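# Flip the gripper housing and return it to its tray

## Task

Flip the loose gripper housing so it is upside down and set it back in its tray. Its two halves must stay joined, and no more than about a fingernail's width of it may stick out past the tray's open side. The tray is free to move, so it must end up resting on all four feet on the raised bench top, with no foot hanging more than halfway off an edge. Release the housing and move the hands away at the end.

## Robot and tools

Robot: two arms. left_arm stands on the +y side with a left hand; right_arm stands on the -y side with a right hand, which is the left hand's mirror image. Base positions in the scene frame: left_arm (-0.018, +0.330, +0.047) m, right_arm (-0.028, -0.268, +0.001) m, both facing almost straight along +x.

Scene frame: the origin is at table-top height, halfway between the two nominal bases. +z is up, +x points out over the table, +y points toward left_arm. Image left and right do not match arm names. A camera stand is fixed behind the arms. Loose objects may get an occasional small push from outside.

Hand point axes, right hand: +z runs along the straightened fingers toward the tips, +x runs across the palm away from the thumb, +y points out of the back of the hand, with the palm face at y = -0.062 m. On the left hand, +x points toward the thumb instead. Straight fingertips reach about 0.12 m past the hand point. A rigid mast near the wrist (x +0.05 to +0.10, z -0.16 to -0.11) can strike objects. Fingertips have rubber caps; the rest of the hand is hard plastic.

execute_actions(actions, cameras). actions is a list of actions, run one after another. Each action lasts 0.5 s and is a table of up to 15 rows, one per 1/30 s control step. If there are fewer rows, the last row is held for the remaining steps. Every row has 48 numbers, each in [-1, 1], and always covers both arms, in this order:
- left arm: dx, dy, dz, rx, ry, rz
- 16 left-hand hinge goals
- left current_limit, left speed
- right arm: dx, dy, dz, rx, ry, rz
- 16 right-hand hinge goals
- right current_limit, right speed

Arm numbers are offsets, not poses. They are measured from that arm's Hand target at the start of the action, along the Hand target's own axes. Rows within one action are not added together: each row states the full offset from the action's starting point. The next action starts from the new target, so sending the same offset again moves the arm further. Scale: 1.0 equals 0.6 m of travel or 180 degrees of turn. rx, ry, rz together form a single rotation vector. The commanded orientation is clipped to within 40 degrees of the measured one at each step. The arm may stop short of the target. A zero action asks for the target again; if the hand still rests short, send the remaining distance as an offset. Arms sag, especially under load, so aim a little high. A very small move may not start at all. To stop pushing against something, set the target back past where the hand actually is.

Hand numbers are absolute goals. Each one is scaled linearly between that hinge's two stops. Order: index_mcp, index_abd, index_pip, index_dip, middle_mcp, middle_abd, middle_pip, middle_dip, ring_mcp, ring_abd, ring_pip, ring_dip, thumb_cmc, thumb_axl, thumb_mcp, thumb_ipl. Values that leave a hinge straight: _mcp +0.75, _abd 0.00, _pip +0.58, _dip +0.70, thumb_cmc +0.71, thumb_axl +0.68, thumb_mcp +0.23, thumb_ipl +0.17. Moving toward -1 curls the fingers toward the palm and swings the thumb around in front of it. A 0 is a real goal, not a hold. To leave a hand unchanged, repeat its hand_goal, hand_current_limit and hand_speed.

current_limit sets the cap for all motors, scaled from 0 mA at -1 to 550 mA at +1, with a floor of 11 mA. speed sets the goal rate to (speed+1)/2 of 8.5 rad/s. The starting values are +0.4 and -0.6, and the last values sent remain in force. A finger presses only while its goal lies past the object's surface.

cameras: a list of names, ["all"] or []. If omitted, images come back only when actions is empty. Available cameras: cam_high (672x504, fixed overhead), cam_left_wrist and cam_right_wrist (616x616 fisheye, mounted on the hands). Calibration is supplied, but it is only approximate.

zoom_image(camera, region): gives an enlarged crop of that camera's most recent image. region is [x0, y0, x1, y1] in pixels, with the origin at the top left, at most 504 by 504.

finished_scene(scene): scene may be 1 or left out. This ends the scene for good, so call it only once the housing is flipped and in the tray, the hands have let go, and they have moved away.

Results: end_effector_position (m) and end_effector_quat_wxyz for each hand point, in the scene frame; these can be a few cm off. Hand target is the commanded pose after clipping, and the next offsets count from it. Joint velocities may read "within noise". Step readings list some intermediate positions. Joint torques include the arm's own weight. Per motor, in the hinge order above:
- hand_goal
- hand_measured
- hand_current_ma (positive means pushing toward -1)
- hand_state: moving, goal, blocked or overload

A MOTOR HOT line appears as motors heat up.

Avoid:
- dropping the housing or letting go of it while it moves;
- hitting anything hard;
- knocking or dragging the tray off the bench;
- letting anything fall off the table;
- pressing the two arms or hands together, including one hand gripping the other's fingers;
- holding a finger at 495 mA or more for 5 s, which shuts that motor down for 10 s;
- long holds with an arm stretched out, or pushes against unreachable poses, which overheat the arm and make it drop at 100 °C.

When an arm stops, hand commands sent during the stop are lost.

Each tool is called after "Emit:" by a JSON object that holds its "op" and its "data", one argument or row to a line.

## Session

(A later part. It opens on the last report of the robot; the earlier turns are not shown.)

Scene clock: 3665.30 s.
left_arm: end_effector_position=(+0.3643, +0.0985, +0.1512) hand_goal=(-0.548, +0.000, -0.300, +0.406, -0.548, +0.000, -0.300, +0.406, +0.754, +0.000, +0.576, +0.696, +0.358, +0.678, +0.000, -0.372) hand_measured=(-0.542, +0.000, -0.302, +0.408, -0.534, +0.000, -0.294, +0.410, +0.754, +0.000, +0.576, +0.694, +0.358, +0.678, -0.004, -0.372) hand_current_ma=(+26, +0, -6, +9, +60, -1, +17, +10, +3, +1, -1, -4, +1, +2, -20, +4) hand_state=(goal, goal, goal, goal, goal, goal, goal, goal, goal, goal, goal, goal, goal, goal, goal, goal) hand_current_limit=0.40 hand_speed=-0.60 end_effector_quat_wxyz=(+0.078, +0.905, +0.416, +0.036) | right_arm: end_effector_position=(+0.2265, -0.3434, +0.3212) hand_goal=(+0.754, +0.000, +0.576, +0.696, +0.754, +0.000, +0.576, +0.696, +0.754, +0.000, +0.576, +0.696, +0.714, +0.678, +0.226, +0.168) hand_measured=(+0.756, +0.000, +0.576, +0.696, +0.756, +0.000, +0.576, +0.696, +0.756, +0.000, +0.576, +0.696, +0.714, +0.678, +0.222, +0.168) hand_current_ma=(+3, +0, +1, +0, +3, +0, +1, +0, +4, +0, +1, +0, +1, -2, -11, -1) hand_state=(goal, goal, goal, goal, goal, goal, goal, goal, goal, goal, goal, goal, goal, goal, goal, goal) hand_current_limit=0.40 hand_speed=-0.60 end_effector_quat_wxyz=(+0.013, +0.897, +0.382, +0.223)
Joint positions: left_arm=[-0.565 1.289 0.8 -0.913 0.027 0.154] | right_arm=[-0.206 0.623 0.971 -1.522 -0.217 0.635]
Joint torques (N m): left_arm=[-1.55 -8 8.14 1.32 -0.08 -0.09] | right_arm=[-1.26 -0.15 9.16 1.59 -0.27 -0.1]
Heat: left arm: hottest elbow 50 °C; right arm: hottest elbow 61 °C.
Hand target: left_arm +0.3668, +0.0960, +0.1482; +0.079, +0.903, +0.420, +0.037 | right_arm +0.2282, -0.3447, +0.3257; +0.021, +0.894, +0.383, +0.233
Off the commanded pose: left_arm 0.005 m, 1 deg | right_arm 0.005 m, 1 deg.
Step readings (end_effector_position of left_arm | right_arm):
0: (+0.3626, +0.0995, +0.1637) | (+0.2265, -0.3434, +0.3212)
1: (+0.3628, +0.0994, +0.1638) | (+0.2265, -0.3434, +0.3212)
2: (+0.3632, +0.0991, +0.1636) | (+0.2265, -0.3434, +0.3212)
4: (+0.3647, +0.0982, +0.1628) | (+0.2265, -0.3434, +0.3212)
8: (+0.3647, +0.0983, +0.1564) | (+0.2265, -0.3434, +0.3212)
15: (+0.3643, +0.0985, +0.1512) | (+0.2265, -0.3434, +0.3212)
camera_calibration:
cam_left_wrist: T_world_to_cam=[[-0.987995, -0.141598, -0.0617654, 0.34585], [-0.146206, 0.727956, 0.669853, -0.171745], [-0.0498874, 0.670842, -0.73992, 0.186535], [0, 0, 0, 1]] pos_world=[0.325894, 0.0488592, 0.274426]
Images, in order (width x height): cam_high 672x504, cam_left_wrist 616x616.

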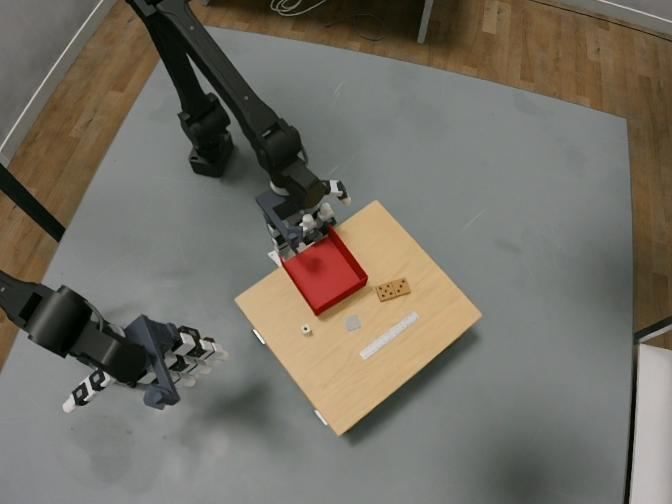

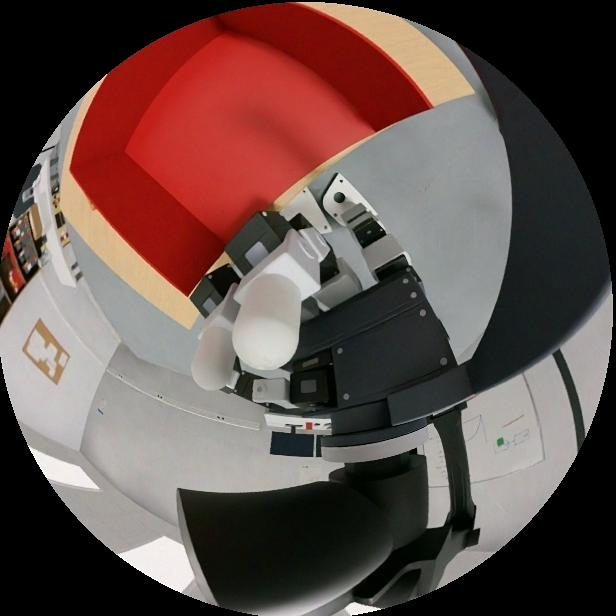

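Emit:
{"op": "execute_actions", "data": {
  "actions": [
    [[0,-0.0029,0.0164,0,0,0,-0.548,0,-0.3,0.406,-0.548,0,-0.3,0.406,0.754,0,0.576,0.696,0.357,0.678,0,-0.373,0.4,-0.6,0,0,0,0,0,0,0.754,0,0.576,0.696,0.754,0,0.576,0.696,0.754,0,0.576,0.696,0.714,0.678,0.226,0.168,0.4,-0.6]]
  ],
  "cameras": ["cam_left_wrist"]
}}

Emit:
{"op": "zoom_image", "data": {
  "camera": "cam_left_wrist",
  "region": [280, 140, 400, 260]
}}

Scene clock: 3670.57 s.
left_arm: end_effector_position=(+0.3672, +0.0965, +0.1524) hand_goal=(-0.548, +0.000, -0.300, +0.406, -0.548, +0.000, -0.300, +0.406, +0.754, +0.000, +0.576, +0.696, +0.358, +0.678, +0.000, -0.372) hand_measured=(-0.542, +0.000, -0.302, +0.408, -0.534, +0.000, -0.294, +0.410, +0.776, -0.002, +0.592, +0.702, +0.358, +0.678, -0.004, -0.372) hand_current_ma=(+26, +0, -6, +9, +60, -1, +17, +10, +92, -4, +57, +24, +1, +2, -20, +4) hand_state=(goal, goal, goal, goal, goal, goal, goal, goal, blocked, goal, goal, goal, goal, goal, goal, goal) hand_current_limit=0.40 hand_speed=-0.60 end_effector_quat_wxyz=(+0.086, +0.905, +0.416, +0.040) | right_arm: end_effector_position=(+0.2265, -0.3434, +0.3212) hand_goal=(+0.754, +0.000, +0.576, +0.696, +0.754, +0.000, +0.576, +0.696, +0.754, +0.000, +0.576, +0.696, +0.714, +0.678, +0.226, +0.168) hand_measured=(+0.756, +0.000, +0.576, +0.696, +0.756, +0.000, +0.576, +0.696, +0.756, +0.000, +0.576, +0.696, +0.714, +0.678, +0.222, +0.168) hand_current_ma=(+3, +0, +1, +0, +3, +0, +1, +0, +4, +0, +1, +0, +1, -2, -11, -1) hand_state=(goal, goal, goal, goal, goal, goal, goal, goal, goal, goal, goal, goal, goal, goal, goal, goal) hand_current_limit=0.40 hand_speed=-0.60 end_effector_quat_wxyz=(+0.013, +0.897, +0.382, +0.223)
Joint positions: left_arm=[-0.565 1.289 0.797 -0.891 0.028 0.154] | right_arm=[-0.206 0.623 0.971 -1.522 -0.217 0.635]
Joint torques (N m): left_arm=[-1.2 -6.48 7.32 1.89 -0.12 -0.15] | right_arm=[-1.26 -0.26 9.25 1.62 -0.27 -0.06]
Heat: left arm: hottest elbow 49 °C; right arm: hottest elbow 61 °C.
Hand target: left_arm +0.3668, +0.0959, +0.1383; +0.079, +0.903, +0.420, +0.037 | right_arm +0.2282, -0.3447, +0.3257; +0.021, +0.894, +0.383, +0.233
Off the commanded pose: left_arm 0.014 m, 1 deg | right_arm 0.005 m, 1 deg.
Step readings (end_effector_position of left_arm | right_arm):
0: (+0.3643, +0.0985, +0.1512) | (+0.2265, -0.3434, +0.3212)
1: (+0.3644, +0.0985, +0.1512) | (+0.2265, -0.3434, +0.3212)
2: (+0.3646, +0.0984, +0.1511) | (+0.2265, -0.3434, +0.3212)
4: (+0.3653, +0.0979, +0.1512) | (+0.2265, -0.3434, +0.3212)
8: (+0.3666, +0.0970, +0.1519) | (+0.2265, -0.3434, +0.3212)
15: (+0.3672, +0.0965, +0.1523) | (+0.2265, -0.3434, +0.3212)
camera_calibration:
cam_left_wrist: T_world_to_cam=[[-0.986991, -0.142143, -0.0751266, 0.35021], [-0.156079, 0.735003, 0.659856, -0.166239], [-0.0385757, 0.662998, -0.747627, 0.186757], [0, 0, 0, 1]] pos_world=[0.326912, 0.0481469, 0.275628]
Images, in order (width x height): cam_left_wrist 616x616.

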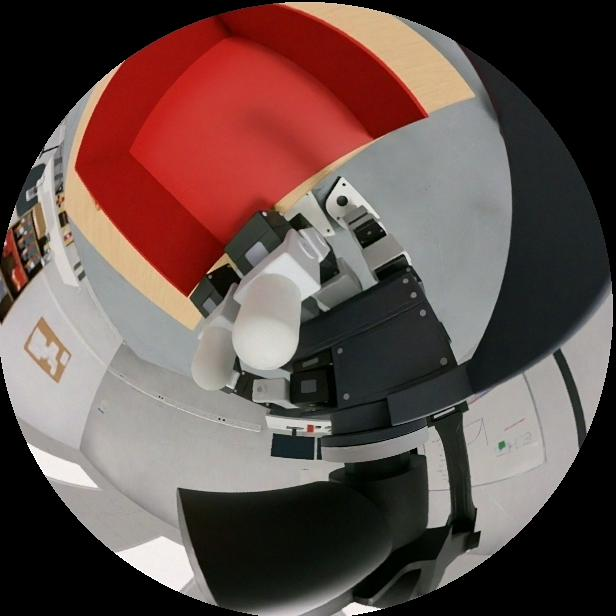

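Scaled by 4.200 from the camera's 616x616 image, which has a finer 880x880 frame.

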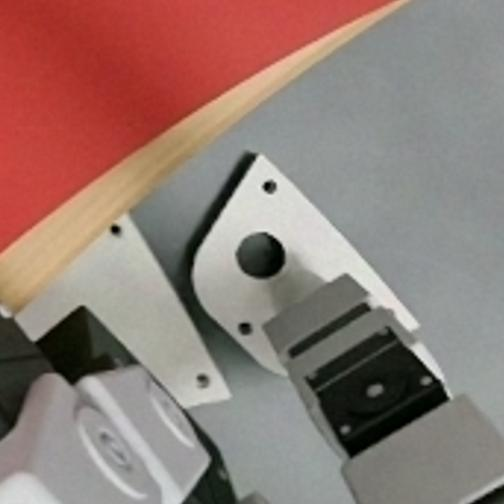

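Emit:
{"op": "execute_actions", "data": {
  "actions": [
    [[-0.03,0.002,-0.01,0,0,0,-0.548,0,-0.3,0.406,-0.548,0,-0.3,0.406,0.754,0,0.576,0.696,0.357,0.678,0,-0.373,0.4,-0.6,0,0,0,0,0,0,0.754,0,0.576,0.696,0.754,0,0.576,0.696,0.754,0,0.576,0.696,0.714,0.678,0.226,0.168,0.4,-0.6]],
    [[-0.05,0,0,0,0,0,-0.548,0,-0.3,0.406,-0.548,0,-0.3,0.406,0.754,0,0.576,0.696,0.357,0.678,0,-0.373,0.4,-0.6,0,0,0,0,0,0,0.754,0,0.576,0.696,0.754,0,0.576,0.696,0.754,0,0.576,0.696,0.714,0.678,0.226,0.168,0.4,-0.6]]
  ],
  "cameras": ["cam_left_wrist"]
}}

Emit:
{"op": "zoom_image", "data": {
  "camera": "cam_left_wrist",
  "region": [240, 120, 400, 280]
}}

Scene clock: 3678.77 s.
left_arm: end_effector_position=(+0.3335, +0.0587, +0.1479) hand_goal=(-0.548, +0.000, -0.300, +0.406, -0.548, +0.000, -0.300, +0.406, +0.754, +0.000, +0.576, +0.696, +0.358, +0.678, +0.000, -0.372) hand_measured=(-0.540, +0.000, -0.302, +0.408, -0.534, +0.000, -0.294, +0.410, +0.756, +0.004, +0.580, +0.698, +0.358, +0.678, -0.004, -0.372) hand_current_ma=(+27, +0, -6, +9, +60, -1, +17, +10, +9, +9, +10, +9, +1, +1, -20, +4) hand_state=(goal, goal, goal, goal, goal, goal, goal, goal, goal, goal, goal, goal, goal, goal, goal, goal) hand_current_limit=0.40 hand_speed=-0.60 end_effector_quat_wxyz=(+0.081, +0.907, +0.412, +0.037) | right_arm: end_effector_position=(+0.2265, -0.3434, +0.3212) hand_goal=(+0.754, +0.000, +0.576, +0.696, +0.754, +0.000, +0.576, +0.696, +0.754, +0.000, +0.576, +0.696, +0.714, +0.678, +0.226, +0.168) hand_measured=(+0.756, +0.000, +0.576, +0.696, +0.756, +0.000, +0.576, +0.696, +0.756, +0.000, +0.576, +0.696, +0.714, +0.678, +0.222, +0.168) hand_current_ma=(+3, +0, +1, +0, +3, +0, +1, +0, +4, +0, +1, +0, +1, -2, -11, -1) hand_state=(goal, goal, goal, goal, goal, goal, goal, goal, goal, goal, goal, goal, goal, goal, goal, goal) hand_current_limit=0.40 hand_speed=-0.60 end_effector_quat_wxyz=(+0.013, +0.897, +0.382, +0.223)
Joint positions: left_arm=[-0.714 1.285 0.785 -0.891 0.002 0.016] | right_arm=[-0.206 0.623 0.971 -1.522 -0.217 0.635]
Joint torques (N m): left_arm=[-1.55 -7.53 8.12 1.09 -0.15 -0.22] | right_arm=[-1.38 -0.15 9.2 1.61 -0.27 -0.04]
Heat: left arm: hottest elbow 47 °C; right arm: hottest elbow 61 °C.
Hand target: left_arm +0.3359, +0.0591, +0.1443; +0.079, +0.903, +0.420, +0.037 | right_arm +0.2282, -0.3447, +0.3257; +0.021, +0.894, +0.383, +0.233
Off the commanded pose: left_arm 0.004 m, 1 deg | right_arm 0.005 m, 1 deg.
Step readings (end_effector_position of left_arm | right_arm):
0: (+0.3672, +0.0965, +0.1524) | (+0.2265, -0.3434, +0.3212)
1: (+0.3672, +0.0963, +0.1524) | (+0.2265, -0.3434, +0.3212)
2: (+0.3664, +0.0952, +0.1524) | (+0.2265, -0.3434, +0.3212)
4: (+0.3648, +0.0928, +0.1523) | (+0.2265, -0.3434, +0.3212)
8: (+0.3614, +0.0875, +0.1530) | (+0.2265, -0.3434, +0.3212)
15: (+0.3611, +0.0872, +0.1530) | (+0.2265, -0.3434, +0.3212)
16: (+0.3610, +0.0871, +0.1530) | (+0.2265, -0.3434, +0.3212)
17: (+0.3607, +0.0866, +0.1532) | (+0.2265, -0.3434, +0.3212)
19: (+0.3570, +0.0813, +0.1539) | (+0.2265, -0.3434, +0.3212)
23: (+0.3421, +0.0633, +0.1522) | (+0.2265, -0.3434, +0.3212)
30: (+0.3331, +0.0580, +0.1479) | (+0.2265, -0.3434, +0.3212)
camera_calibration:
cam_left_wrist: T_world_to_cam=[[-0.988859, -0.132703, -0.0674335, 0.310126], [-0.143651, 0.732027, 0.665959, -0.145645], [-0.0390116, 0.668226, -0.742935, 0.206237], [0, 0, 0, 1]] pos_world=[0.293795, 0.00995813, 0.271127]
Images, in order (width x height): cam_left_wrist 616x616.

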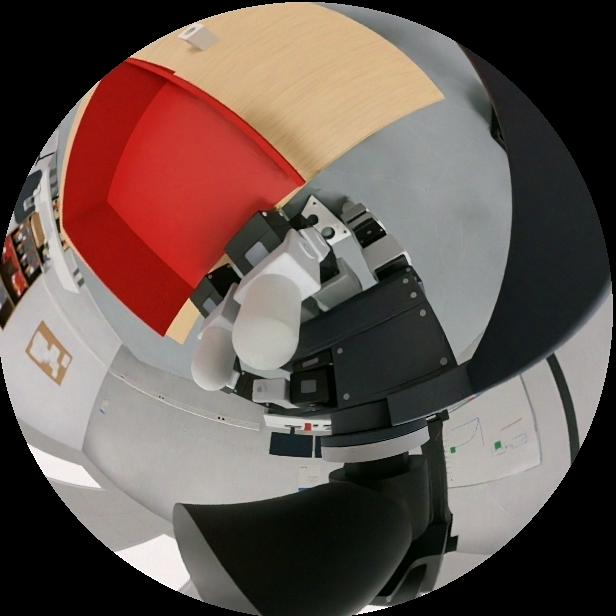

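Scaled by 3.150 from the camera's 616x616 image, which has a finer 880x880 frame.

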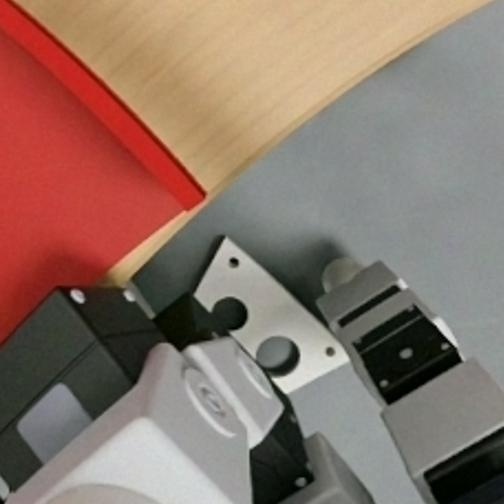

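Emit:
{"op": "execute_actions", "data": {
  "actions": [
    [[0,0.0059,-0.0328,0,0,0,-0.548,0,-0.3,0.406,-0.548,0,-0.3,0.406,0.754,0,0.576,0.696,0.357,0.678,0,-0.373,0.4,-0.6,0,0,0,0,0,0,0.754,0,0.576,0.696,0.754,0,0.576,0.696,0.754,0,0.576,0.696,0.714,0.678,0.226,0.168,0.4,-0.6]],
    [[0.0724,-0.0241,-0.0042,0,0,0,-0.548,0,-0.3,0.406,-0.548,0,-0.3,0.406,0.754,0,0.576,0.696,0.357,0.678,0,-0.373,0.4,-0.6,0,0,0,0,0,0,0.754,0,0.576,0.696,0.754,0,0.576,0.696,0.754,0,0.576,0.696,0.714,0.678,0.226,0.168,0.4,-0.6]]
  ],
  "cameras": ["cam_left_wrist"]
}}

Emit:
{"op": "zoom_image", "data": {
  "camera": "cam_left_wrist",
  "region": [240, 120, 400, 280]
}}

Scene clock: 3701.53 s.
left_arm: end_effector_position=(+0.3520, +0.1039, +0.1584) hand_goal=(-0.548, +0.000, -0.300, +0.406, -0.548, +0.000, -0.300, +0.406, +0.754, +0.000, +0.576, +0.696, +0.358, +0.678, +0.000, -0.372) hand_measured=(-0.540, +0.000, -0.302, +0.408, -0.534, +0.000, -0.294, +0.410, +0.756, +0.002, +0.578, +0.698, +0.358, +0.678, -0.004, -0.372) hand_current_ma=(+27, +0, -5, +9, +60, -1, +17, +10, +6, +6, +9, +9, +1, +1, -20, +4) hand_state=(goal, goal, goal, goal, goal, goal, goal, goal, goal, goal, goal, goal, goal, goal, goal, goal) hand_current_limit=0.40 hand_speed=-0.60 end_effector_quat_wxyz=(+0.076, +0.900, +0.427, +0.035) | right_arm: end_effector_position=(+0.2265, -0.3434, +0.3212) hand_goal=(+0.754, +0.000, +0.576, +0.696, +0.754, +0.000, +0.576, +0.696, +0.754, +0.000, +0.576, +0.696, +0.714, +0.678, +0.226, +0.168) hand_measured=(+0.756, +0.000, +0.576, +0.696, +0.756, +0.000, +0.576, +0.696, +0.756, +0.000, +0.576, +0.696, +0.714, +0.678, +0.222, +0.168) hand_current_ma=(+3, +0, +1, +0, +3, +0, +1, +0, +4, +0, +1, +0, +1, -2, -11, -1) hand_state=(goal, goal, goal, goal, goal, goal, goal, goal, goal, goal, goal, goal, goal, goal, goal, goal) hand_current_limit=0.40 hand_speed=-0.60 end_effector_quat_wxyz=(+0.013, +0.897, +0.382, +0.223)
Joint positions: left_arm=[-0.579 1.244 0.785 -0.946 0.02 0.115] | right_arm=[-0.206 0.623 0.971 -1.522 -0.217 0.635]
Joint torques (N m): left_arm=[-1.08 -9.29 8.72 0.44 0.03 0.25] | right_arm=[-1.2 0.15 9.14 1.51 -0.26 -0.08]
Heat: left arm: hottest elbow 45 °C; right arm: hottest elbow 61 °C.
Hand target: left_arm +0.3527, +0.1017, +0.1643; +0.079, +0.903, +0.420, +0.037 | right_arm +0.2282, -0.3447, +0.3257; +0.021, +0.894, +0.383, +0.233
Off the commanded pose: left_arm 0.006 m, 1 deg | right_arm 0.005 m, 1 deg.
Step readings (end_effector_position of left_arm | right_arm):
0: (+0.3335, +0.0588, +0.1479) | (+0.2265, -0.3434, +0.3212)
1: (+0.3335, +0.0588, +0.1479) | (+0.2265, -0.3434, +0.3212)
2: (+0.3331, +0.0591, +0.1476) | (+0.2265, -0.3434, +0.3212)
4: (+0.3310, +0.0610, +0.1461) | (+0.2265, -0.3434, +0.3212)
8: (+0.3266, +0.0646, +0.1431) | (+0.2265, -0.3434, +0.3212)
15: (+0.3252, +0.0659, +0.1430) | (+0.2265, -0.3434, +0.3212)
16: (+0.3253, +0.0662, +0.1431) | (+0.2265, -0.3434, +0.3212)
17: (+0.3262, +0.0674, +0.1438) | (+0.2265, -0.3434, +0.3212)
19: (+0.3319, +0.0746, +0.1465) | (+0.2265, -0.3434, +0.3212)
23: (+0.3495, +0.0993, +0.1555) | (+0.2265, -0.3434, +0.3212)
30: (+0.3527, +0.1050, +0.1584) | (+0.2265, -0.3434, +0.3212)
camera_calibration:
cam_left_wrist: T_world_to_cam=[[-0.984438, -0.165727, -0.0584443, 0.335636], [-0.161518, 0.722285, 0.672471, -0.176704], [-0.0692331, 0.671446, -0.737813, 0.194062], [0, 0, 0, 1]] pos_world=[0.315308, 0.0529526, 0.281626]
Images, in order (width x height): cam_left_wrist 616x616.

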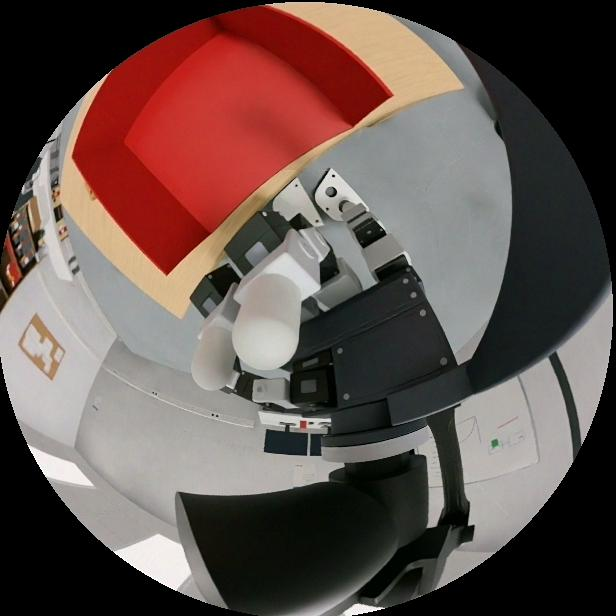

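Scaled by 3.150 from the camera's 616x616 image, which has a finer 880x880 frame.

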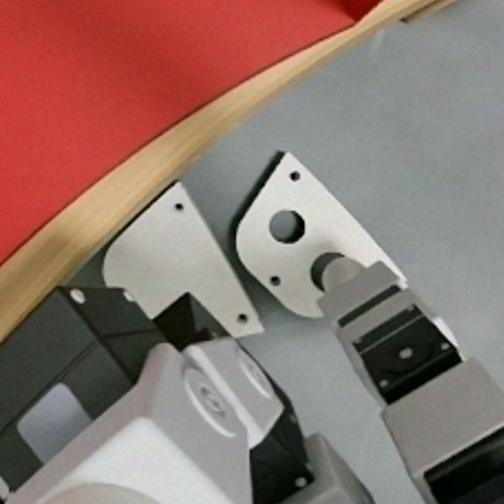

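Emit:
{"op": "execute_actions", "data": {
  "actions": [
    [[-0.003,-0.0055,0.0307,0,0,0,-0.548,0,-0.3,0.406,-0.548,0,-0.3,0.406,0.754,0,0.576,0.696,0.357,0.678,0,-0.373,0.4,-0.6,0,0,0,0,0,0,0.754,0,0.576,0.696,0.754,0,0.576,0.696,0.754,0,0.576,0.696,0.714,0.678,0.226,0.168,0.4,-0.6]]
  ],
  "cameras": ["cam_left_wrist"]
}}

Emit:
{"op": "zoom_image", "data": {
  "camera": "cam_left_wrist",
  "region": [280, 140, 400, 260]
}}

Scene clock: 3706.10 s.
left_arm: end_effector_position=(+0.3506, +0.1047, +0.1490) hand_goal=(-0.548, +0.000, -0.300, +0.406, -0.548, +0.000, -0.300, +0.406, +0.754, +0.000, +0.576, +0.696, +0.358, +0.678, +0.000, -0.372) hand_measured=(-0.540, +0.000, -0.302, +0.408, -0.534, +0.000, -0.294, +0.410, +0.756, +0.002, +0.578, +0.698, +0.358, +0.678, -0.004, -0.372) hand_current_ma=(+27, +0, -5, +9, +60, -1, +17, +10, +6, +6, +9, +9, +1, +1, -20, +4) hand_state=(goal, goal, goal, goal, goal, goal, goal, goal, goal, goal, goal, goal, goal, goal, goal, goal) hand_current_limit=0.40 hand_speed=-0.60 end_effector_quat_wxyz=(+0.079, +0.900, +0.427, +0.037) | right_arm: end_effector_position=(+0.2265, -0.3434, +0.3212) hand_goal=(+0.754, +0.000, +0.576, +0.696, +0.754, +0.000, +0.576, +0.696, +0.754, +0.000, +0.576, +0.696, +0.714, +0.678, +0.226, +0.168) hand_measured=(+0.756, +0.000, +0.576, +0.696, +0.756, +0.000, +0.576, +0.696, +0.756, +0.000, +0.576, +0.696, +0.714, +0.678, +0.222, +0.168) hand_current_ma=(+3, +0, +1, +0, +3, +0, +1, +0, +4, +0, +1, +0, +1, -2, -11, -1) hand_state=(goal, goal, goal, goal, goal, goal, goal, goal, goal, goal, goal, goal, goal, goal, goal, goal) hand_current_limit=0.40 hand_speed=-0.60 end_effector_quat_wxyz=(+0.013, +0.897, +0.382, +0.223)
Joint positions: left_arm=[-0.579 1.249 0.759 -0.907 0.02 0.116] | right_arm=[-0.206 0.623 0.971 -1.522 -0.217 0.635]
Joint torques (N m): left_arm=[-1.44 -6.53 8.05 1.32 0.05 0.18] | right_arm=[-1.55 -0.21 9.07 1.59 -0.25 -0.07]
Heat: left arm: hottest elbow 45 °C; right arm: hottest elbow 61 °C.
Hand target: left_arm +0.3514, +0.1004, +0.1454; +0.079, +0.903, +0.420, +0.037 | right_arm +0.2282, -0.3447, +0.3257; +0.021, +0.894, +0.383, +0.233
Off the commanded pose: left_arm 0.006 m, 1 deg | right_arm 0.005 m, 1 deg.
Step readings (end_effector_position of left_arm | right_arm):
0: (+0.3520, +0.1038, +0.1584) | (+0.2265, -0.3434, +0.3212)
1: (+0.3520, +0.1038, +0.1584) | (+0.2265, -0.3434, +0.3212)
2: (+0.3518, +0.1040, +0.1580) | (+0.2265, -0.3434, +0.3212)
4: (+0.3521, +0.1038, +0.1570) | (+0.2265, -0.3434, +0.3212)
8: (+0.3506, +0.1047, +0.1521) | (+0.2265, -0.3434, +0.3212)
15: (+0.3505, +0.1048, +0.1489) | (+0.2265, -0.3434, +0.3212)
camera_calibration:
cam_left_wrist: T_world_to_cam=[[-0.984192, -0.165199, -0.0638402, 0.334506], [-0.165064, 0.724974, 0.668705, -0.169684], [-0.0641867, 0.668672, -0.740782, 0.185484], [0, 0, 0, 1]] pos_world=[0.313115, 0.0542484, 0.272226]
Images, in order (width x height): cam_left_wrist 616x616.

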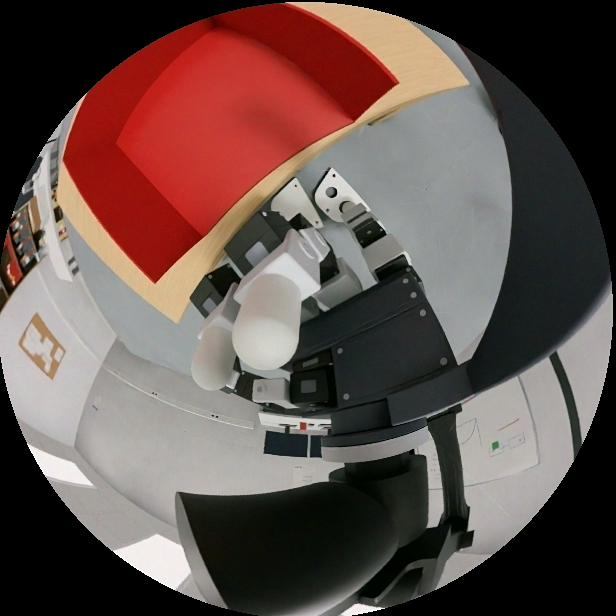

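Scaled by 4.200 from the camera's 616x616 image, which has a finer 880x880 frame.

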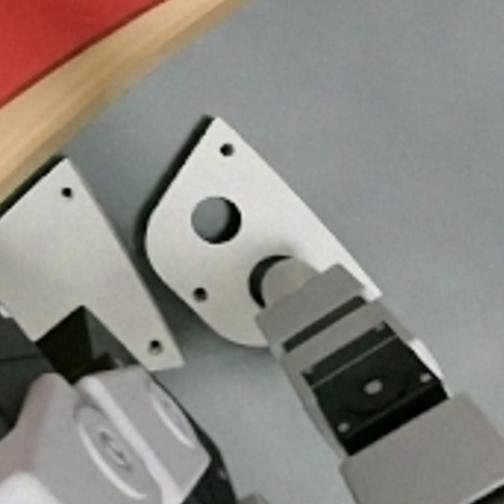

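Emit:
{"op": "execute_actions", "data": {
  "actions": [
    [[0,-0.0029,0.0164,0,0,0,-0.548,0,-0.3,0.406,-0.548,0,-0.3,0.406,0.754,0,0.576,0.696,0.357,0.678,0,-0.373,0.4,-0.6,0,0,0,0,0,0,0.754,0,0.576,0.696,0.754,0,0.576,0.696,0.754,0,0.576,0.696,0.714,0.678,0.226,0.168,0.4,-0.6]],
    [[-0.05,0,0,0,0,0,-0.548,0,-0.3,0.406,-0.548,0,-0.3,0.406,0.754,0,0.576,0.696,0.357,0.678,0,-0.373,0.4,-0.6,0,0,0,0,0,0,0.754,0,0.576,0.696,0.754,0,0.576,0.696,0.754,0,0.576,0.696,0.714,0.678,0.226,0.168,0.4,-0.6]],
    [[-0.05,0,0,0,0,0,-0.548,0,-0.3,0.406,-0.548,0,-0.3,0.406,0.754,0,0.576,0.696,0.357,0.678,0,-0.373,0.4,-0.6,0,0,0,0,0,0,0.754,0,0.576,0.696,0.754,0,0.576,0.696,0.754,0,0.576,0.696,0.714,0.678,0.226,0.168,0.4,-0.6]]
  ],
  "cameras": ["cam_left_wrist", "cam_high"]
}}

Emit:
{"op": "zoom_image", "data": {
  "camera": "cam_left_wrist",
  "region": [200, 100, 400, 300]
}}

Scene clock: 3715.07 s.
left_arm: end_effector_position=(+0.3149, +0.0564, +0.1398) hand_goal=(-0.548, +0.000, -0.300, +0.406, -0.548, +0.000, -0.300, +0.406, +0.754, +0.000, +0.576, +0.696, +0.358, +0.678, +0.000, -0.372) hand_measured=(-0.540, +0.000, -0.302, +0.408, -0.534, +0.000, -0.294, +0.410, +0.756, +0.032, +0.576, +0.698, +0.358, +0.678, -0.004, -0.372) hand_current_ma=(+27, +0, -5, +9, +60, -1, +17, +10, +4, +115, +0, +3, +1, +1, -20, +4) hand_state=(goal, goal, goal, goal, goal, goal, goal, goal, goal, blocked, goal, goal, goal, goal, goal, goal) hand_current_limit=0.40 hand_speed=-0.60 end_effector_quat_wxyz=(+0.079, +0.905, +0.416, +0.040) | right_arm: end_effector_position=(+0.2265, -0.3434, +0.3212) hand_goal=(+0.754, +0.000, +0.576, +0.696, +0.754, +0.000, +0.576, +0.696, +0.754, +0.000, +0.576, +0.696, +0.714, +0.678, +0.226, +0.168) hand_measured=(+0.756, +0.000, +0.576, +0.696, +0.756, +0.000, +0.576, +0.696, +0.756, +0.000, +0.576, +0.696, +0.714, +0.678, +0.222, +0.168) hand_current_ma=(+3, +0, +1, +0, +3, +0, +1, +0, +4, +0, +1, +0, +1, -2, -11, -1) hand_state=(goal, goal, goal, goal, goal, goal, goal, goal, goal, goal, goal, goal, goal, goal, goal, goal) hand_current_limit=0.40 hand_speed=-0.60 end_effector_quat_wxyz=(+0.013, +0.897, +0.382, +0.223)
Joint positions: left_arm=[-0.764 1.265 0.743 -0.872 -0.014 -0.041] | right_arm=[-0.206 0.623 0.971 -1.522 -0.217 0.635]
Joint torques (N m): left_arm=[-1.2 -7.65 7.62 1.25 0.06 -0.21] | right_arm=[-1.08 -0.09 9.17 1.59 -0.26 -0.05]
Heat: left arm: hottest elbow 47 °C; right arm: hottest elbow 61 °C.
Hand target: left_arm +0.3129, +0.0546, +0.1355; +0.079, +0.903, +0.420, +0.037 | right_arm +0.2282, -0.3447, +0.3257; +0.021, +0.894, +0.383, +0.233
Off the commanded pose: left_arm 0.005 m, 1 deg | right_arm 0.005 m, 1 deg.
Step readings (end_effector_position of left_arm | right_arm):
0: (+0.3507, +0.1047, +0.1490) | (+0.2265, -0.3434, +0.3212)
1: (+0.3507, +0.1047, +0.1490) | (+0.2265, -0.3434, +0.3212)
2: (+0.3511, +0.1045, +0.1488) | (+0.2265, -0.3434, +0.3212)
4: (+0.3518, +0.1040, +0.1476) | (+0.2265, -0.3434, +0.3212)
8: (+0.3516, +0.1042, +0.1426) | (+0.2265, -0.3434, +0.3212)
15: (+0.3510, +0.1046, +0.1393) | (+0.2265, -0.3434, +0.3212)
16: (+0.3509, +0.1044, +0.1393) | (+0.2265, -0.3434, +0.3212)
17: (+0.3501, +0.1034, +0.1391) | (+0.2265, -0.3434, +0.3212)
19: (+0.3474, +0.0992, +0.1392) | (+0.2265, -0.3434, +0.3212)
23: (+0.3389, +0.0855, +0.1398) | (+0.2265, -0.3434, +0.3212)
30: (+0.3354, +0.0807, +0.1398) | (+0.2265, -0.3434, +0.3212)
31: (+0.3354, +0.0808, +0.1398) | (+0.2265, -0.3434, +0.3212)
32: (+0.3350, +0.0803, +0.1398) | (+0.2265, -0.3434, +0.3212)
34: (+0.3320, +0.0766, +0.1399) | (+0.2265, -0.3434, +0.3212)
38: (+0.3189, +0.0602, +0.1399) | (+0.2265, -0.3434, +0.3212)
45: (+0.3146, +0.0556, +0.1398) | (+0.2265, -0.3434, +0.3212)
camera_calibration:
cam_left_wrist: T_world_to_cam=[[-0.987386, -0.141515, -0.0710168, 0.291496], [-0.152322, 0.726563, 0.670003, -0.138701], [-0.0432172, 0.672368, -0.738954, 0.201623], [0, 0, 0, 1]] pos_world=[0.275405, 0.00646157, 0.262621]
Images, in order (width x height): cam_high 672x504, cam_left_wrist 616x616.

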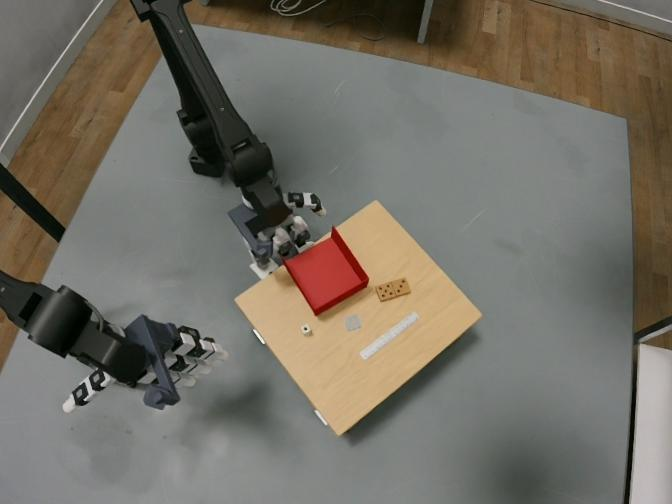

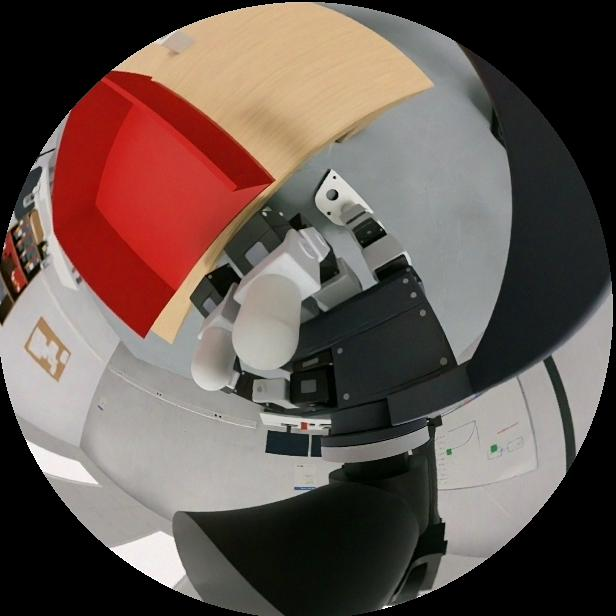

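Scaled by 2.520 from the camera's 616x616 image, which has a finer 880x880 frame.

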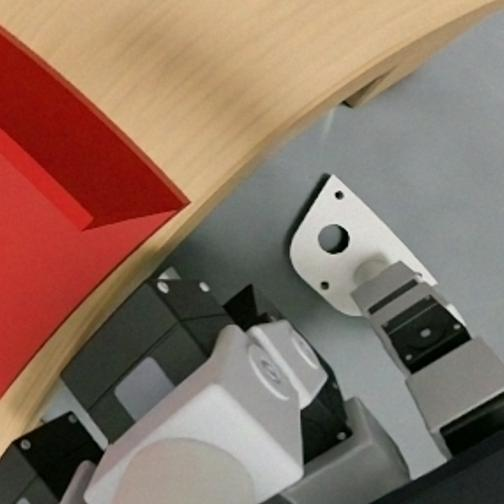

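Emit:
{"op": "zoom_image", "data": {
  "camera": "cam_high",
  "region": [220, 190, 380, 330]
}}

Scaled by 3.150 from the camera's 672x504 image, which has a finer 960x720 frame.

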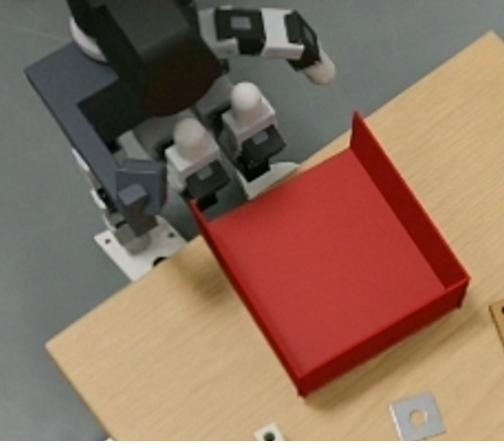

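Emit:
{"op": "execute_actions", "data": {
  "actions": [
    [[0,0.0118,-0.0656,0,0,0,-0.548,0,-0.3,0.406,-0.548,0,-0.3,0.406,0.754,0,0.576,0.696,0.357,0.678,0,-0.373,0.4,-0.6,0,0,0,0,0,0,0.754,0,0.576,0.696,0.754,0,0.576,0.696,0.754,0,0.576,0.696,0.714,0.678,0.226,0.168,0.4,-0.6]],
    [[0,0.0177,-0.0984,0,0,0,-0.548,0,-0.3,0.406,-0.548,0,-0.3,0.406,0.754,0,0.576,0.696,0.357,0.678,0,-0.373,0.4,-0.6,0,0,0,0,0,0,0.754,0,0.576,0.696,0.754,0,0.576,0.696,0.754,0,0.576,0.696,0.714,0.678,0.226,0.168,0.4,-0.6]]
  ],
  "cameras": ["cam_left_wrist", "cam_high"]
}}

Emit:
{"op": "zoom_image", "data": {
  "camera": "cam_left_wrist",
  "region": [180, 80, 360, 260]
}}

Emit:
{"op": "zoom_image", "data": {
  "camera": "cam_high",
  "region": [220, 200, 380, 330]
}}

Scene clock: 3755.60 s.
left_arm: end_effector_position=(+0.3055, +0.0646, +0.2183) hand_goal=(-0.548, +0.000, -0.300, +0.406, -0.548, +0.000, -0.300, +0.406, +0.754, +0.000, +0.576, +0.696, +0.358, +0.678, +0.000, -0.372) hand_measured=(-0.540, +0.000, -0.302, +0.408, -0.534, +0.000, -0.294, +0.410, +0.754, +0.004, +0.574, +0.696, +0.358, +0.678, -0.004, -0.372) hand_current_ma=(+31, +0, -5, +9, +60, -1, +17, +10, -3, +9, -6, +0, +1, +1, -20, +4) hand_state=(goal, goal, goal, goal, goal, goal, goal, goal, goal, goal, goal, goal, goal, goal, goal, goal) hand_current_limit=0.40 hand_speed=-0.60 end_effector_quat_wxyz=(+0.066, +0.906, +0.416, +0.034) | right_arm: end_effector_position=(+0.2265, -0.3434, +0.3212) hand_goal=(+0.754, +0.000, +0.576, +0.696, +0.754, +0.000, +0.576, +0.696, +0.754, +0.000, +0.576, +0.696, +0.714, +0.678, +0.226, +0.168) hand_measured=(+0.756, +0.000, +0.576, +0.696, +0.756, +0.000, +0.576, +0.696, +0.756, +0.000, +0.576, +0.696, +0.714, +0.678, +0.222, +0.168) hand_current_ma=(+3, +0, +1, +0, +3, +0, +1, +0, +4, +0, +1, +0, +1, -2, -11, -1) hand_state=(goal, goal, goal, goal, goal, goal, goal, goal, goal, goal, goal, goal, goal, goal, goal, goal) hand_current_limit=0.40 hand_speed=-0.60 end_effector_quat_wxyz=(+0.013, +0.897, +0.382, +0.223)
Joint positions: left_arm=[-0.764 1.151 0.886 -1.158 -0.013 -0.042] | right_arm=[-0.206 0.623 0.971 -1.522 -0.217 0.635]
Joint torques (N m): left_arm=[-1.2 -6.83 12.11 0.4 0.02 -0.16] | right_arm=[-1.55 -0.32 9.18 1.72 -0.27 -0.07]
Heat: left arm: hottest elbow 47 °C; right arm: hottest elbow 60 °C.
Hand target: left_arm +0.3131, +0.0543, +0.2355; +0.079, +0.903, +0.420, +0.037 | right_arm +0.2282, -0.3447, +0.3257; +0.021, +0.894, +0.383, +0.233
Off the commanded pose: left_arm 0.021 m, 2 deg | right_arm 0.005 m, 1 deg.
Step readings (end_effector_position of left_arm | right_arm):
0: (+0.3150, +0.0564, +0.1398) | (+0.2265, -0.3434, +0.3212)
1: (+0.3149, +0.0565, +0.1397) | (+0.2265, -0.3434, +0.3212)
2: (+0.3140, +0.0573, +0.1394) | (+0.2265, -0.3434, +0.3212)
4: (+0.3094, +0.0614, +0.1385) | (+0.2265, -0.3434, +0.3212)
8: (+0.3013, +0.0689, +0.1410) | (+0.2265, -0.3434, +0.3212)
15: (+0.3019, +0.0683, +0.1501) | (+0.2265, -0.3434, +0.3212)
16: (+0.3021, +0.0681, +0.1511) | (+0.2265, -0.3434, +0.3212)
17: (+0.3011, +0.0690, +0.1523) | (+0.2265, -0.3434, +0.3212)
19: (+0.2985, +0.0714, +0.1602) | (+0.2265, -0.3434, +0.3212)
23: (+0.3018, +0.0684, +0.1925) | (+0.2265, -0.3434, +0.3212)
30: (+0.3071, +0.0634, +0.2194) | (+0.2265, -0.3434, +0.3212)
camera_calibration:
cam_left_wrist: T_world_to_cam=[[-0.988786, -0.140394, -0.0509015, 0.284866], [-0.136707, 0.71378, 0.686899, -0.206408], [-0.0601037, 0.686155, -0.724969, 0.254956], [0, 0, 0, 1]] pos_world=[0.268778, 0.0123838, 0.341117]
Images, in order (width x height): cam_high 672x504, cam_left_wrist 616x616.

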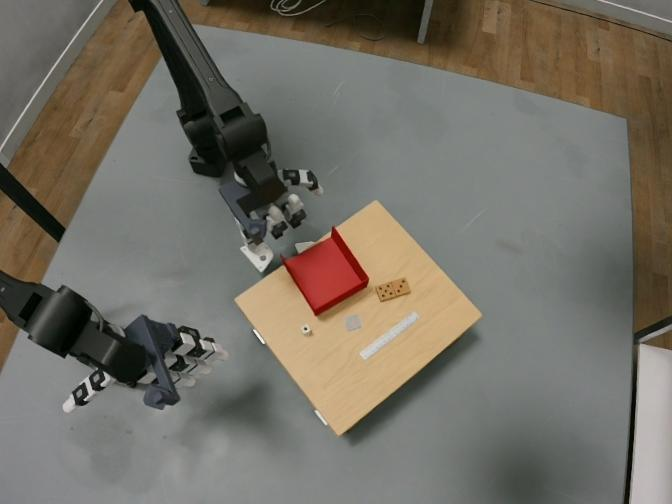

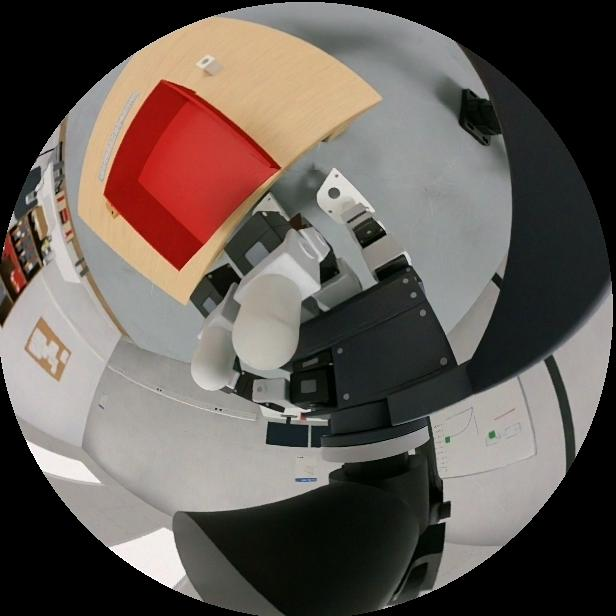

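Scaled by 2.800 from the camera's 616x616 image, which has a finer 880x880 frame.

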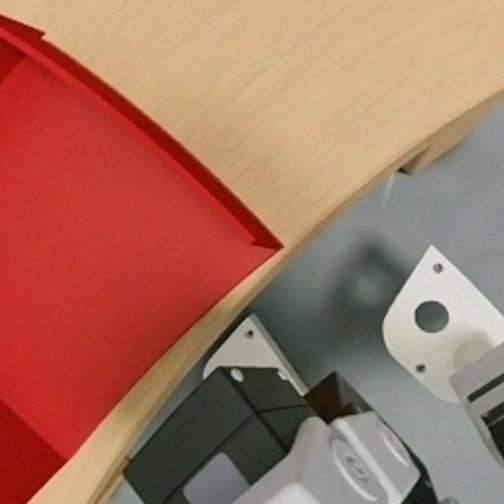

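Scaled by 3.150 from the camera's 672x504 image, which has a finer 960x720 frame.

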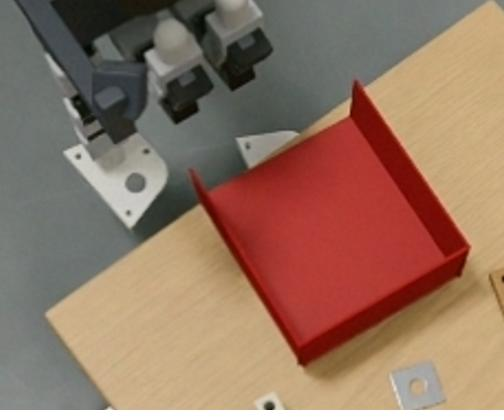

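Emit:
{"op": "execute_actions", "data": {
  "actions": [
    [[0.0487,0.0288,0.0139,0,0,0.0345,0.2,0,0.2,0.6,-0.548,0,-0.3,0.406,0.754,0,0.576,0.696,0.5,0.678,0.1,0,0.4,-0.6,0,0,0,0,0,0,0.754,0,0.576,0.696,0.754,0,0.576,0.696,0.754,0,0.576,0.696,0.714,0.678,0.226,0.168,0.4,-0.6]],
    [[0.0487,0.0288,0.0139,0,0,0.0345,0.754,0,0.576,0.696,-0.548,0,-0.3,0.406,0.754,0,0.576,0.696,0.714,0.678,0.226,0.168,0.4,-0.6,0,0,0,0,0,0,0.754,0,0.576,0.696,0.754,0,0.576,0.696,0.754,0,0.576,0.696,0.714,0.678,0.226,0.168,0.4,-0.6]]
  ],
  "cameras": ["cam_left_wrist", "cam_high"]
}}

Emit:
{"op": "zoom_image", "data": {
  "camera": "cam_left_wrist",
  "region": [200, 80, 400, 280]
}}

Emit:
{"op": "zoom_image", "data": {
  "camera": "cam_high",
  "region": [220, 160, 380, 330]
}}

Scene clock: 3773.53 s.
left_arm: end_effector_position=(+0.3613, +0.0826, +0.2222) hand_goal=(+0.754, +0.000, +0.576, +0.696, -0.548, +0.000, -0.300, +0.406, +0.754, +0.000, +0.576, +0.696, +0.714, +0.678, +0.226, +0.168) hand_measured=(+0.120, -0.028, +0.344, +0.660, -0.534, +0.000, -0.294, +0.410, +0.754, +0.002, +0.574, +0.696, +0.712, +0.678, +0.216, +0.164) hand_current_ma=(-385, -97, -385, -146, +60, -1, +17, +10, -1, +4, -5, +0, -5, +1, -51, -20) hand_state=(blocked, blocked, blocked, blocked, goal, goal, goal, goal, goal, goal, goal, goal, goal, goal, goal, goal) hand_current_limit=0.40 hand_speed=-0.60 end_effector_quat_wxyz=(+0.070, +0.940, +0.331, +0.040) | right_arm: end_effector_position=(+0.2265, -0.3434, +0.3212) hand_goal=(+0.754, +0.000, +0.576, +0.696, +0.754, +0.000, +0.576, +0.696, +0.754, +0.000, +0.576, +0.696, +0.714, +0.678, +0.226, +0.168) hand_measured=(+0.756, +0.000, +0.576, +0.696, +0.756, +0.000, +0.576, +0.696, +0.756, +0.000, +0.576, +0.696, +0.714, +0.678, +0.222, +0.168) hand_current_ma=(+3, +0, +1, +0, +3, +0, +1, +0, +4, +0, +1, +0, +1, -2, -11, -1) hand_state=(goal, goal, goal, goal, goal, goal, goal, goal, goal, goal, goal, goal, goal, goal, goal, goal) hand_current_limit=0.40 hand_speed=-0.60 end_effector_quat_wxyz=(+0.013, +0.897, +0.382, +0.223)
Joint positions: left_arm=[-0.563 1.231 0.954 -1.135 0.025 0.34] | right_arm=[-0.206 0.623 0.971 -1.522 -0.217 0.635]
Joint torques (N m): left_arm=[-1.14 -4.84 12.23 1.51 0.03 0.47] | right_arm=[-1.14 -0.21 9.13 1.69 -0.24 -0.05]
Heat: left arm: hottest elbow 48 °C; right arm: hottest elbow 60 °C.
Hand target: left_arm +0.3800, +0.0718, +0.2256; +0.075, +0.944, +0.320, +0.045 | right_arm +0.2282, -0.3447, +0.3257; +0.021, +0.894, +0.383, +0.233
Off the commanded pose: left_arm 0.022 m, 2 deg | right_arm 0.005 m, 1 deg.
Step readings (end_effector_position of left_arm | right_arm):
0: (+0.3055, +0.0647, +0.2183) | (+0.2265, -0.3434, +0.3212)
1: (+0.3056, +0.0648, +0.2183) | (+0.2265, -0.3434, +0.3212)
2: (+0.3065, +0.0656, +0.2180) | (+0.2265, -0.3434, +0.3212)
4: (+0.3101, +0.0683, +0.2164) | (+0.2265, -0.3434, +0.3212)
8: (+0.3249, +0.0811, +0.2103) | (+0.2265, -0.3434, +0.3212)
15: (+0.3289, +0.0819, +0.2062) | (+0.2265, -0.3434, +0.3212)
16: (+0.3291, +0.0811, +0.2069) | (+0.2265, -0.3434, +0.3212)
17: (+0.3310, +0.0813, +0.2078) | (+0.2265, -0.3434, +0.3212)
19: (+0.3383, +0.0815, +0.2124) | (+0.2265, -0.3434, +0.3212)
23: (+0.3583, +0.0828, +0.2215) | (+0.2265, -0.3434, +0.3212)
30: (+0.3614, +0.0826, +0.2224) | (+0.2265, -0.3434, +0.3212)
camera_calibration:
cam_left_wrist: T_world_to_cam=[[-0.996294, 0.0409937, -0.0756222, 0.335982], [-0.0227121, 0.722574, 0.69092, -0.257022], [0.082966, 0.690077, -0.718965, 0.195435], [0, 0, 0, 1]] pos_world=[0.312685, 0.0370791, 0.3435]
Images, in order (width x height): cam_high 672x504, cam_left_wrist 616x616.

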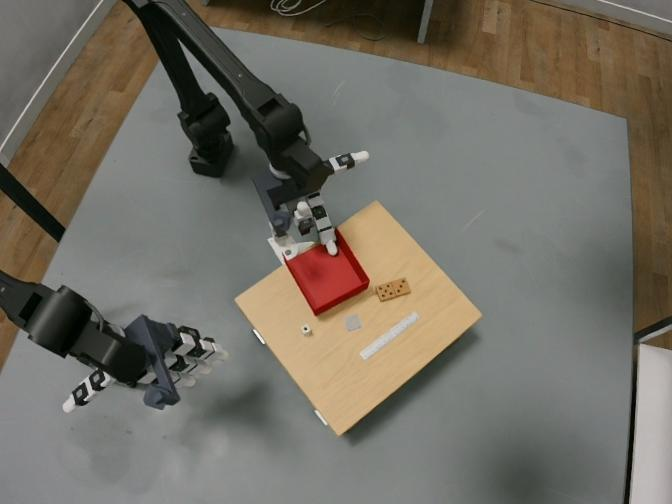

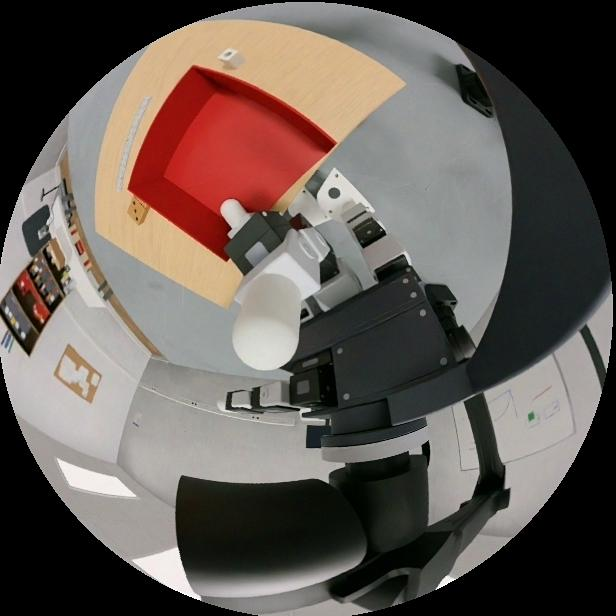

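Scaled by 2.520 from the camera's 616x616 image, which has a finer 880x880 frame.

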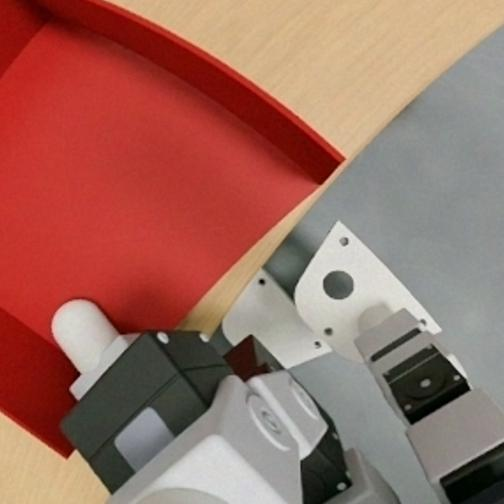

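Scaled by 2.965 from the camera's 672x504 image, which has a finer 960x720 frame.

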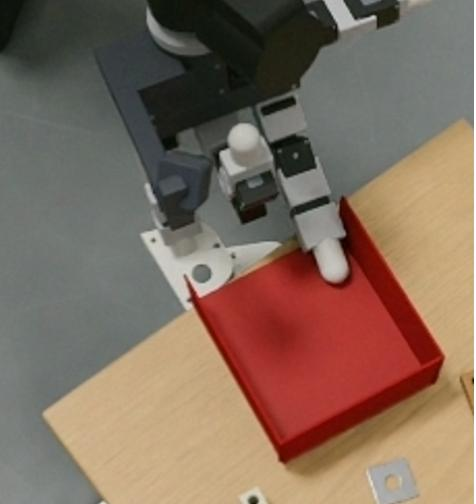

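Emit:
{"op": "execute_actions", "data": {
  "actions": [
    [[0,0,0,0,0,0,-0.548,0,-0.3,0.406,-0.548,0,-0.3,0.406,0.754,0,0.576,0.696,0.714,0.678,0.226,0.168,0.4,-0.6,0,0,0,0,0,0,0.754,0,0.576,0.696,0.754,0,0.576,0.696,0.754,0,0.576,0.696,0.714,0.678,0.226,0.168,0.4,-0.6]],
    [[0,0.0118,-0.0656,0,0,0,-0.548,0,-0.3,0.406,-0.548,0,-0.3,0.406,0.754,0,0.576,0.696,0.714,0.678,0.226,0.168,0.4,-0.6,0,0,0,0,0,0,0.754,0,0.576,0.696,0.754,0,0.576,0.696,0.754,0,0.576,0.696,0.714,0.678,0.226,0.168,0.4,-0.6]]
  ],
  "cameras": ["cam_left_wrist", "cam_high"]
}}

Emit:
{"op": "zoom_image", "data": {
  "camera": "cam_left_wrist",
  "region": [200, 80, 400, 280]
}}

Emit:
{"op": "zoom_image", "data": {
  "camera": "cam_high",
  "region": [220, 160, 380, 330]
}}

Scene clock: 3791.33 s.
left_arm: end_effector_position=(+0.3676, +0.0778, +0.2402) hand_goal=(-0.548, +0.000, -0.300, +0.406, -0.548, +0.000, -0.300, +0.406, +0.754, +0.000, +0.576, +0.696, +0.714, +0.678, +0.226, +0.168) hand_measured=(-0.528, -0.004, -0.294, +0.408, -0.534, +0.000, -0.294, +0.410, +0.754, +0.002, +0.574, +0.696, +0.714, +0.678, +0.216, +0.164) hand_current_ma=(+85, -9, +18, +10, +60, -1, +17, +10, -1, +4, -5, +0, -2, +1, -50, -19) hand_state=(blocked, goal, goal, goal, goal, goal, goal, goal, goal, goal, goal, goal, goal, goal, goal, goal) hand_current_limit=0.40 hand_speed=-0.60 end_effector_quat_wxyz=(+0.057, +0.943, +0.325, +0.031) | right_arm: end_effector_position=(+0.2265, -0.3434, +0.3212) hand_goal=(+0.754, +0.000, +0.576, +0.696, +0.754, +0.000, +0.576, +0.696, +0.754, +0.000, +0.576, +0.696, +0.714, +0.678, +0.226, +0.168) hand_measured=(+0.756, +0.000, +0.576, +0.696, +0.756, +0.000, +0.576, +0.696, +0.756, +0.000, +0.576, +0.696, +0.714, +0.678, +0.222, +0.168) hand_current_ma=(+3, +0, +1, +0, +3, +0, +1, +0, +4, +0, +1, +0, +1, -2, -11, -1) hand_state=(goal, goal, goal, goal, goal, goal, goal, goal, goal, goal, goal, goal, goal, goal, goal, goal) hand_current_limit=0.40 hand_speed=-0.60 end_effector_quat_wxyz=(+0.013, +0.897, +0.382, +0.223)
Joint positions: left_arm=[-0.561 1.257 1.036 -1.221 0.025 0.355] | right_arm=[-0.206 0.623 0.971 -1.522 -0.217 0.635]
Joint torques (N m): left_arm=[-0.21 -9.93 12.78 0.57 0.03 0.19] | right_arm=[-1.26 -0.26 9.21 1.59 -0.24 -0.07]
Heat: left arm: hottest elbow 51 °C; right arm: hottest elbow 60 °C.
Hand target: left_arm +0.3790, +0.0707, +0.2655; +0.075, +0.944, +0.320, +0.045 | right_arm +0.2282, -0.3447, +0.3257; +0.021, +0.894, +0.383, +0.233
Off the commanded pose: left_arm 0.029 m, 3 deg | right_arm 0.005 m, 1 deg.
Step readings (end_effector_position of left_arm | right_arm):
0: (+0.3613, +0.0826, +0.2222) | (+0.2265, -0.3434, +0.3212)
1: (+0.3613, +0.0826, +0.2222) | (+0.2265, -0.3434, +0.3212)
2: (+0.3612, +0.0824, +0.2221) | (+0.2265, -0.3434, +0.3212)
4: (+0.3614, +0.0817, +0.2193) | (+0.2265, -0.3434, +0.3212)
8: (+0.3625, +0.0812, +0.2078) | (+0.2265, -0.3434, +0.3212)
15: (+0.3630, +0.0806, +0.2044) | (+0.2265, -0.3434, +0.3212)
16: (+0.3631, +0.0805, +0.2046) | (+0.2265, -0.3434, +0.3212)
17: (+0.3629, +0.0807, +0.2054) | (+0.2265, -0.3434, +0.3212)
19: (+0.3619, +0.0813, +0.2090) | (+0.2265, -0.3434, +0.3212)
23: (+0.3657, +0.0789, +0.2268) | (+0.2265, -0.3434, +0.3212)
30: (+0.3684, +0.0773, +0.2407) | (+0.2265, -0.3434, +0.3212)
camera_calibration:
cam_left_wrist: T_world_to_cam=[[-0.997237, 0.0556089, -0.049262, 0.336678], [0.00480267, 0.709968, 0.704217, -0.278204], [0.0741352, 0.702035, -0.708273, 0.210937], [0, 0, 0, 1]] pos_world=[0.321446, 0.0307082, 0.361902]
Images, in order (width x height): cam_high 672x504, cam_left_wrist 616x616.

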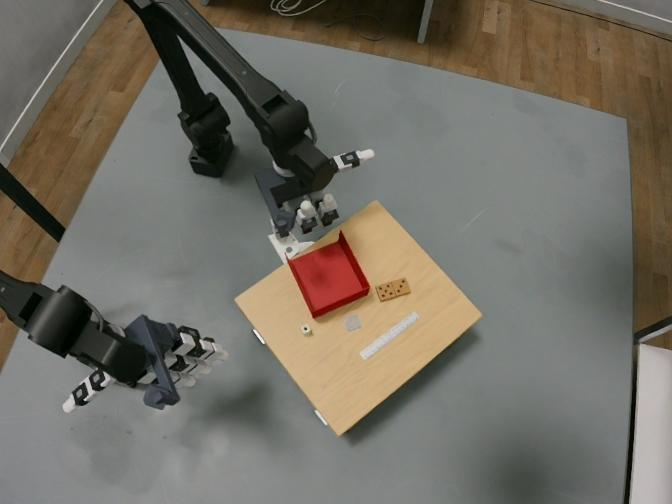

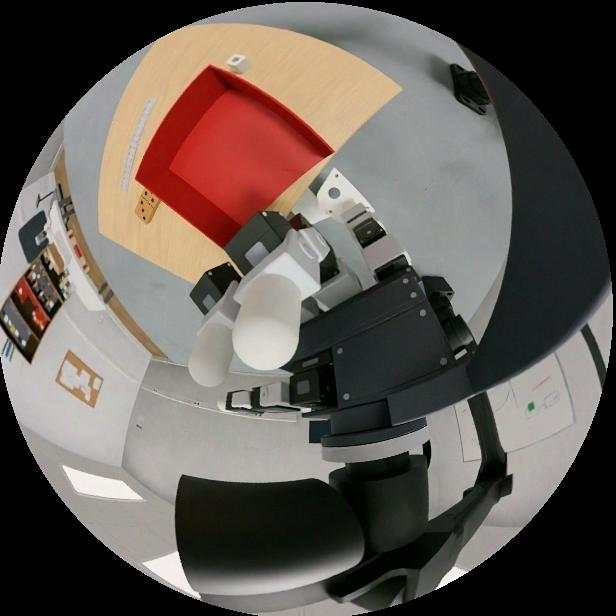

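Scaled by 2.520 from the camera's 616x616 image, which has a finer 880x880 frame.

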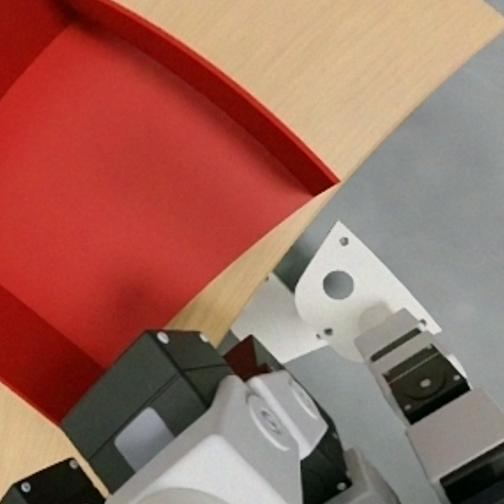

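Scaled by 2.965 from the camera's 672x504 image, which has a finer 960x720 frame.

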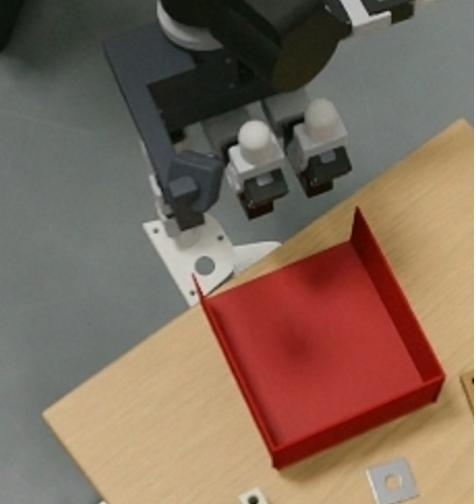

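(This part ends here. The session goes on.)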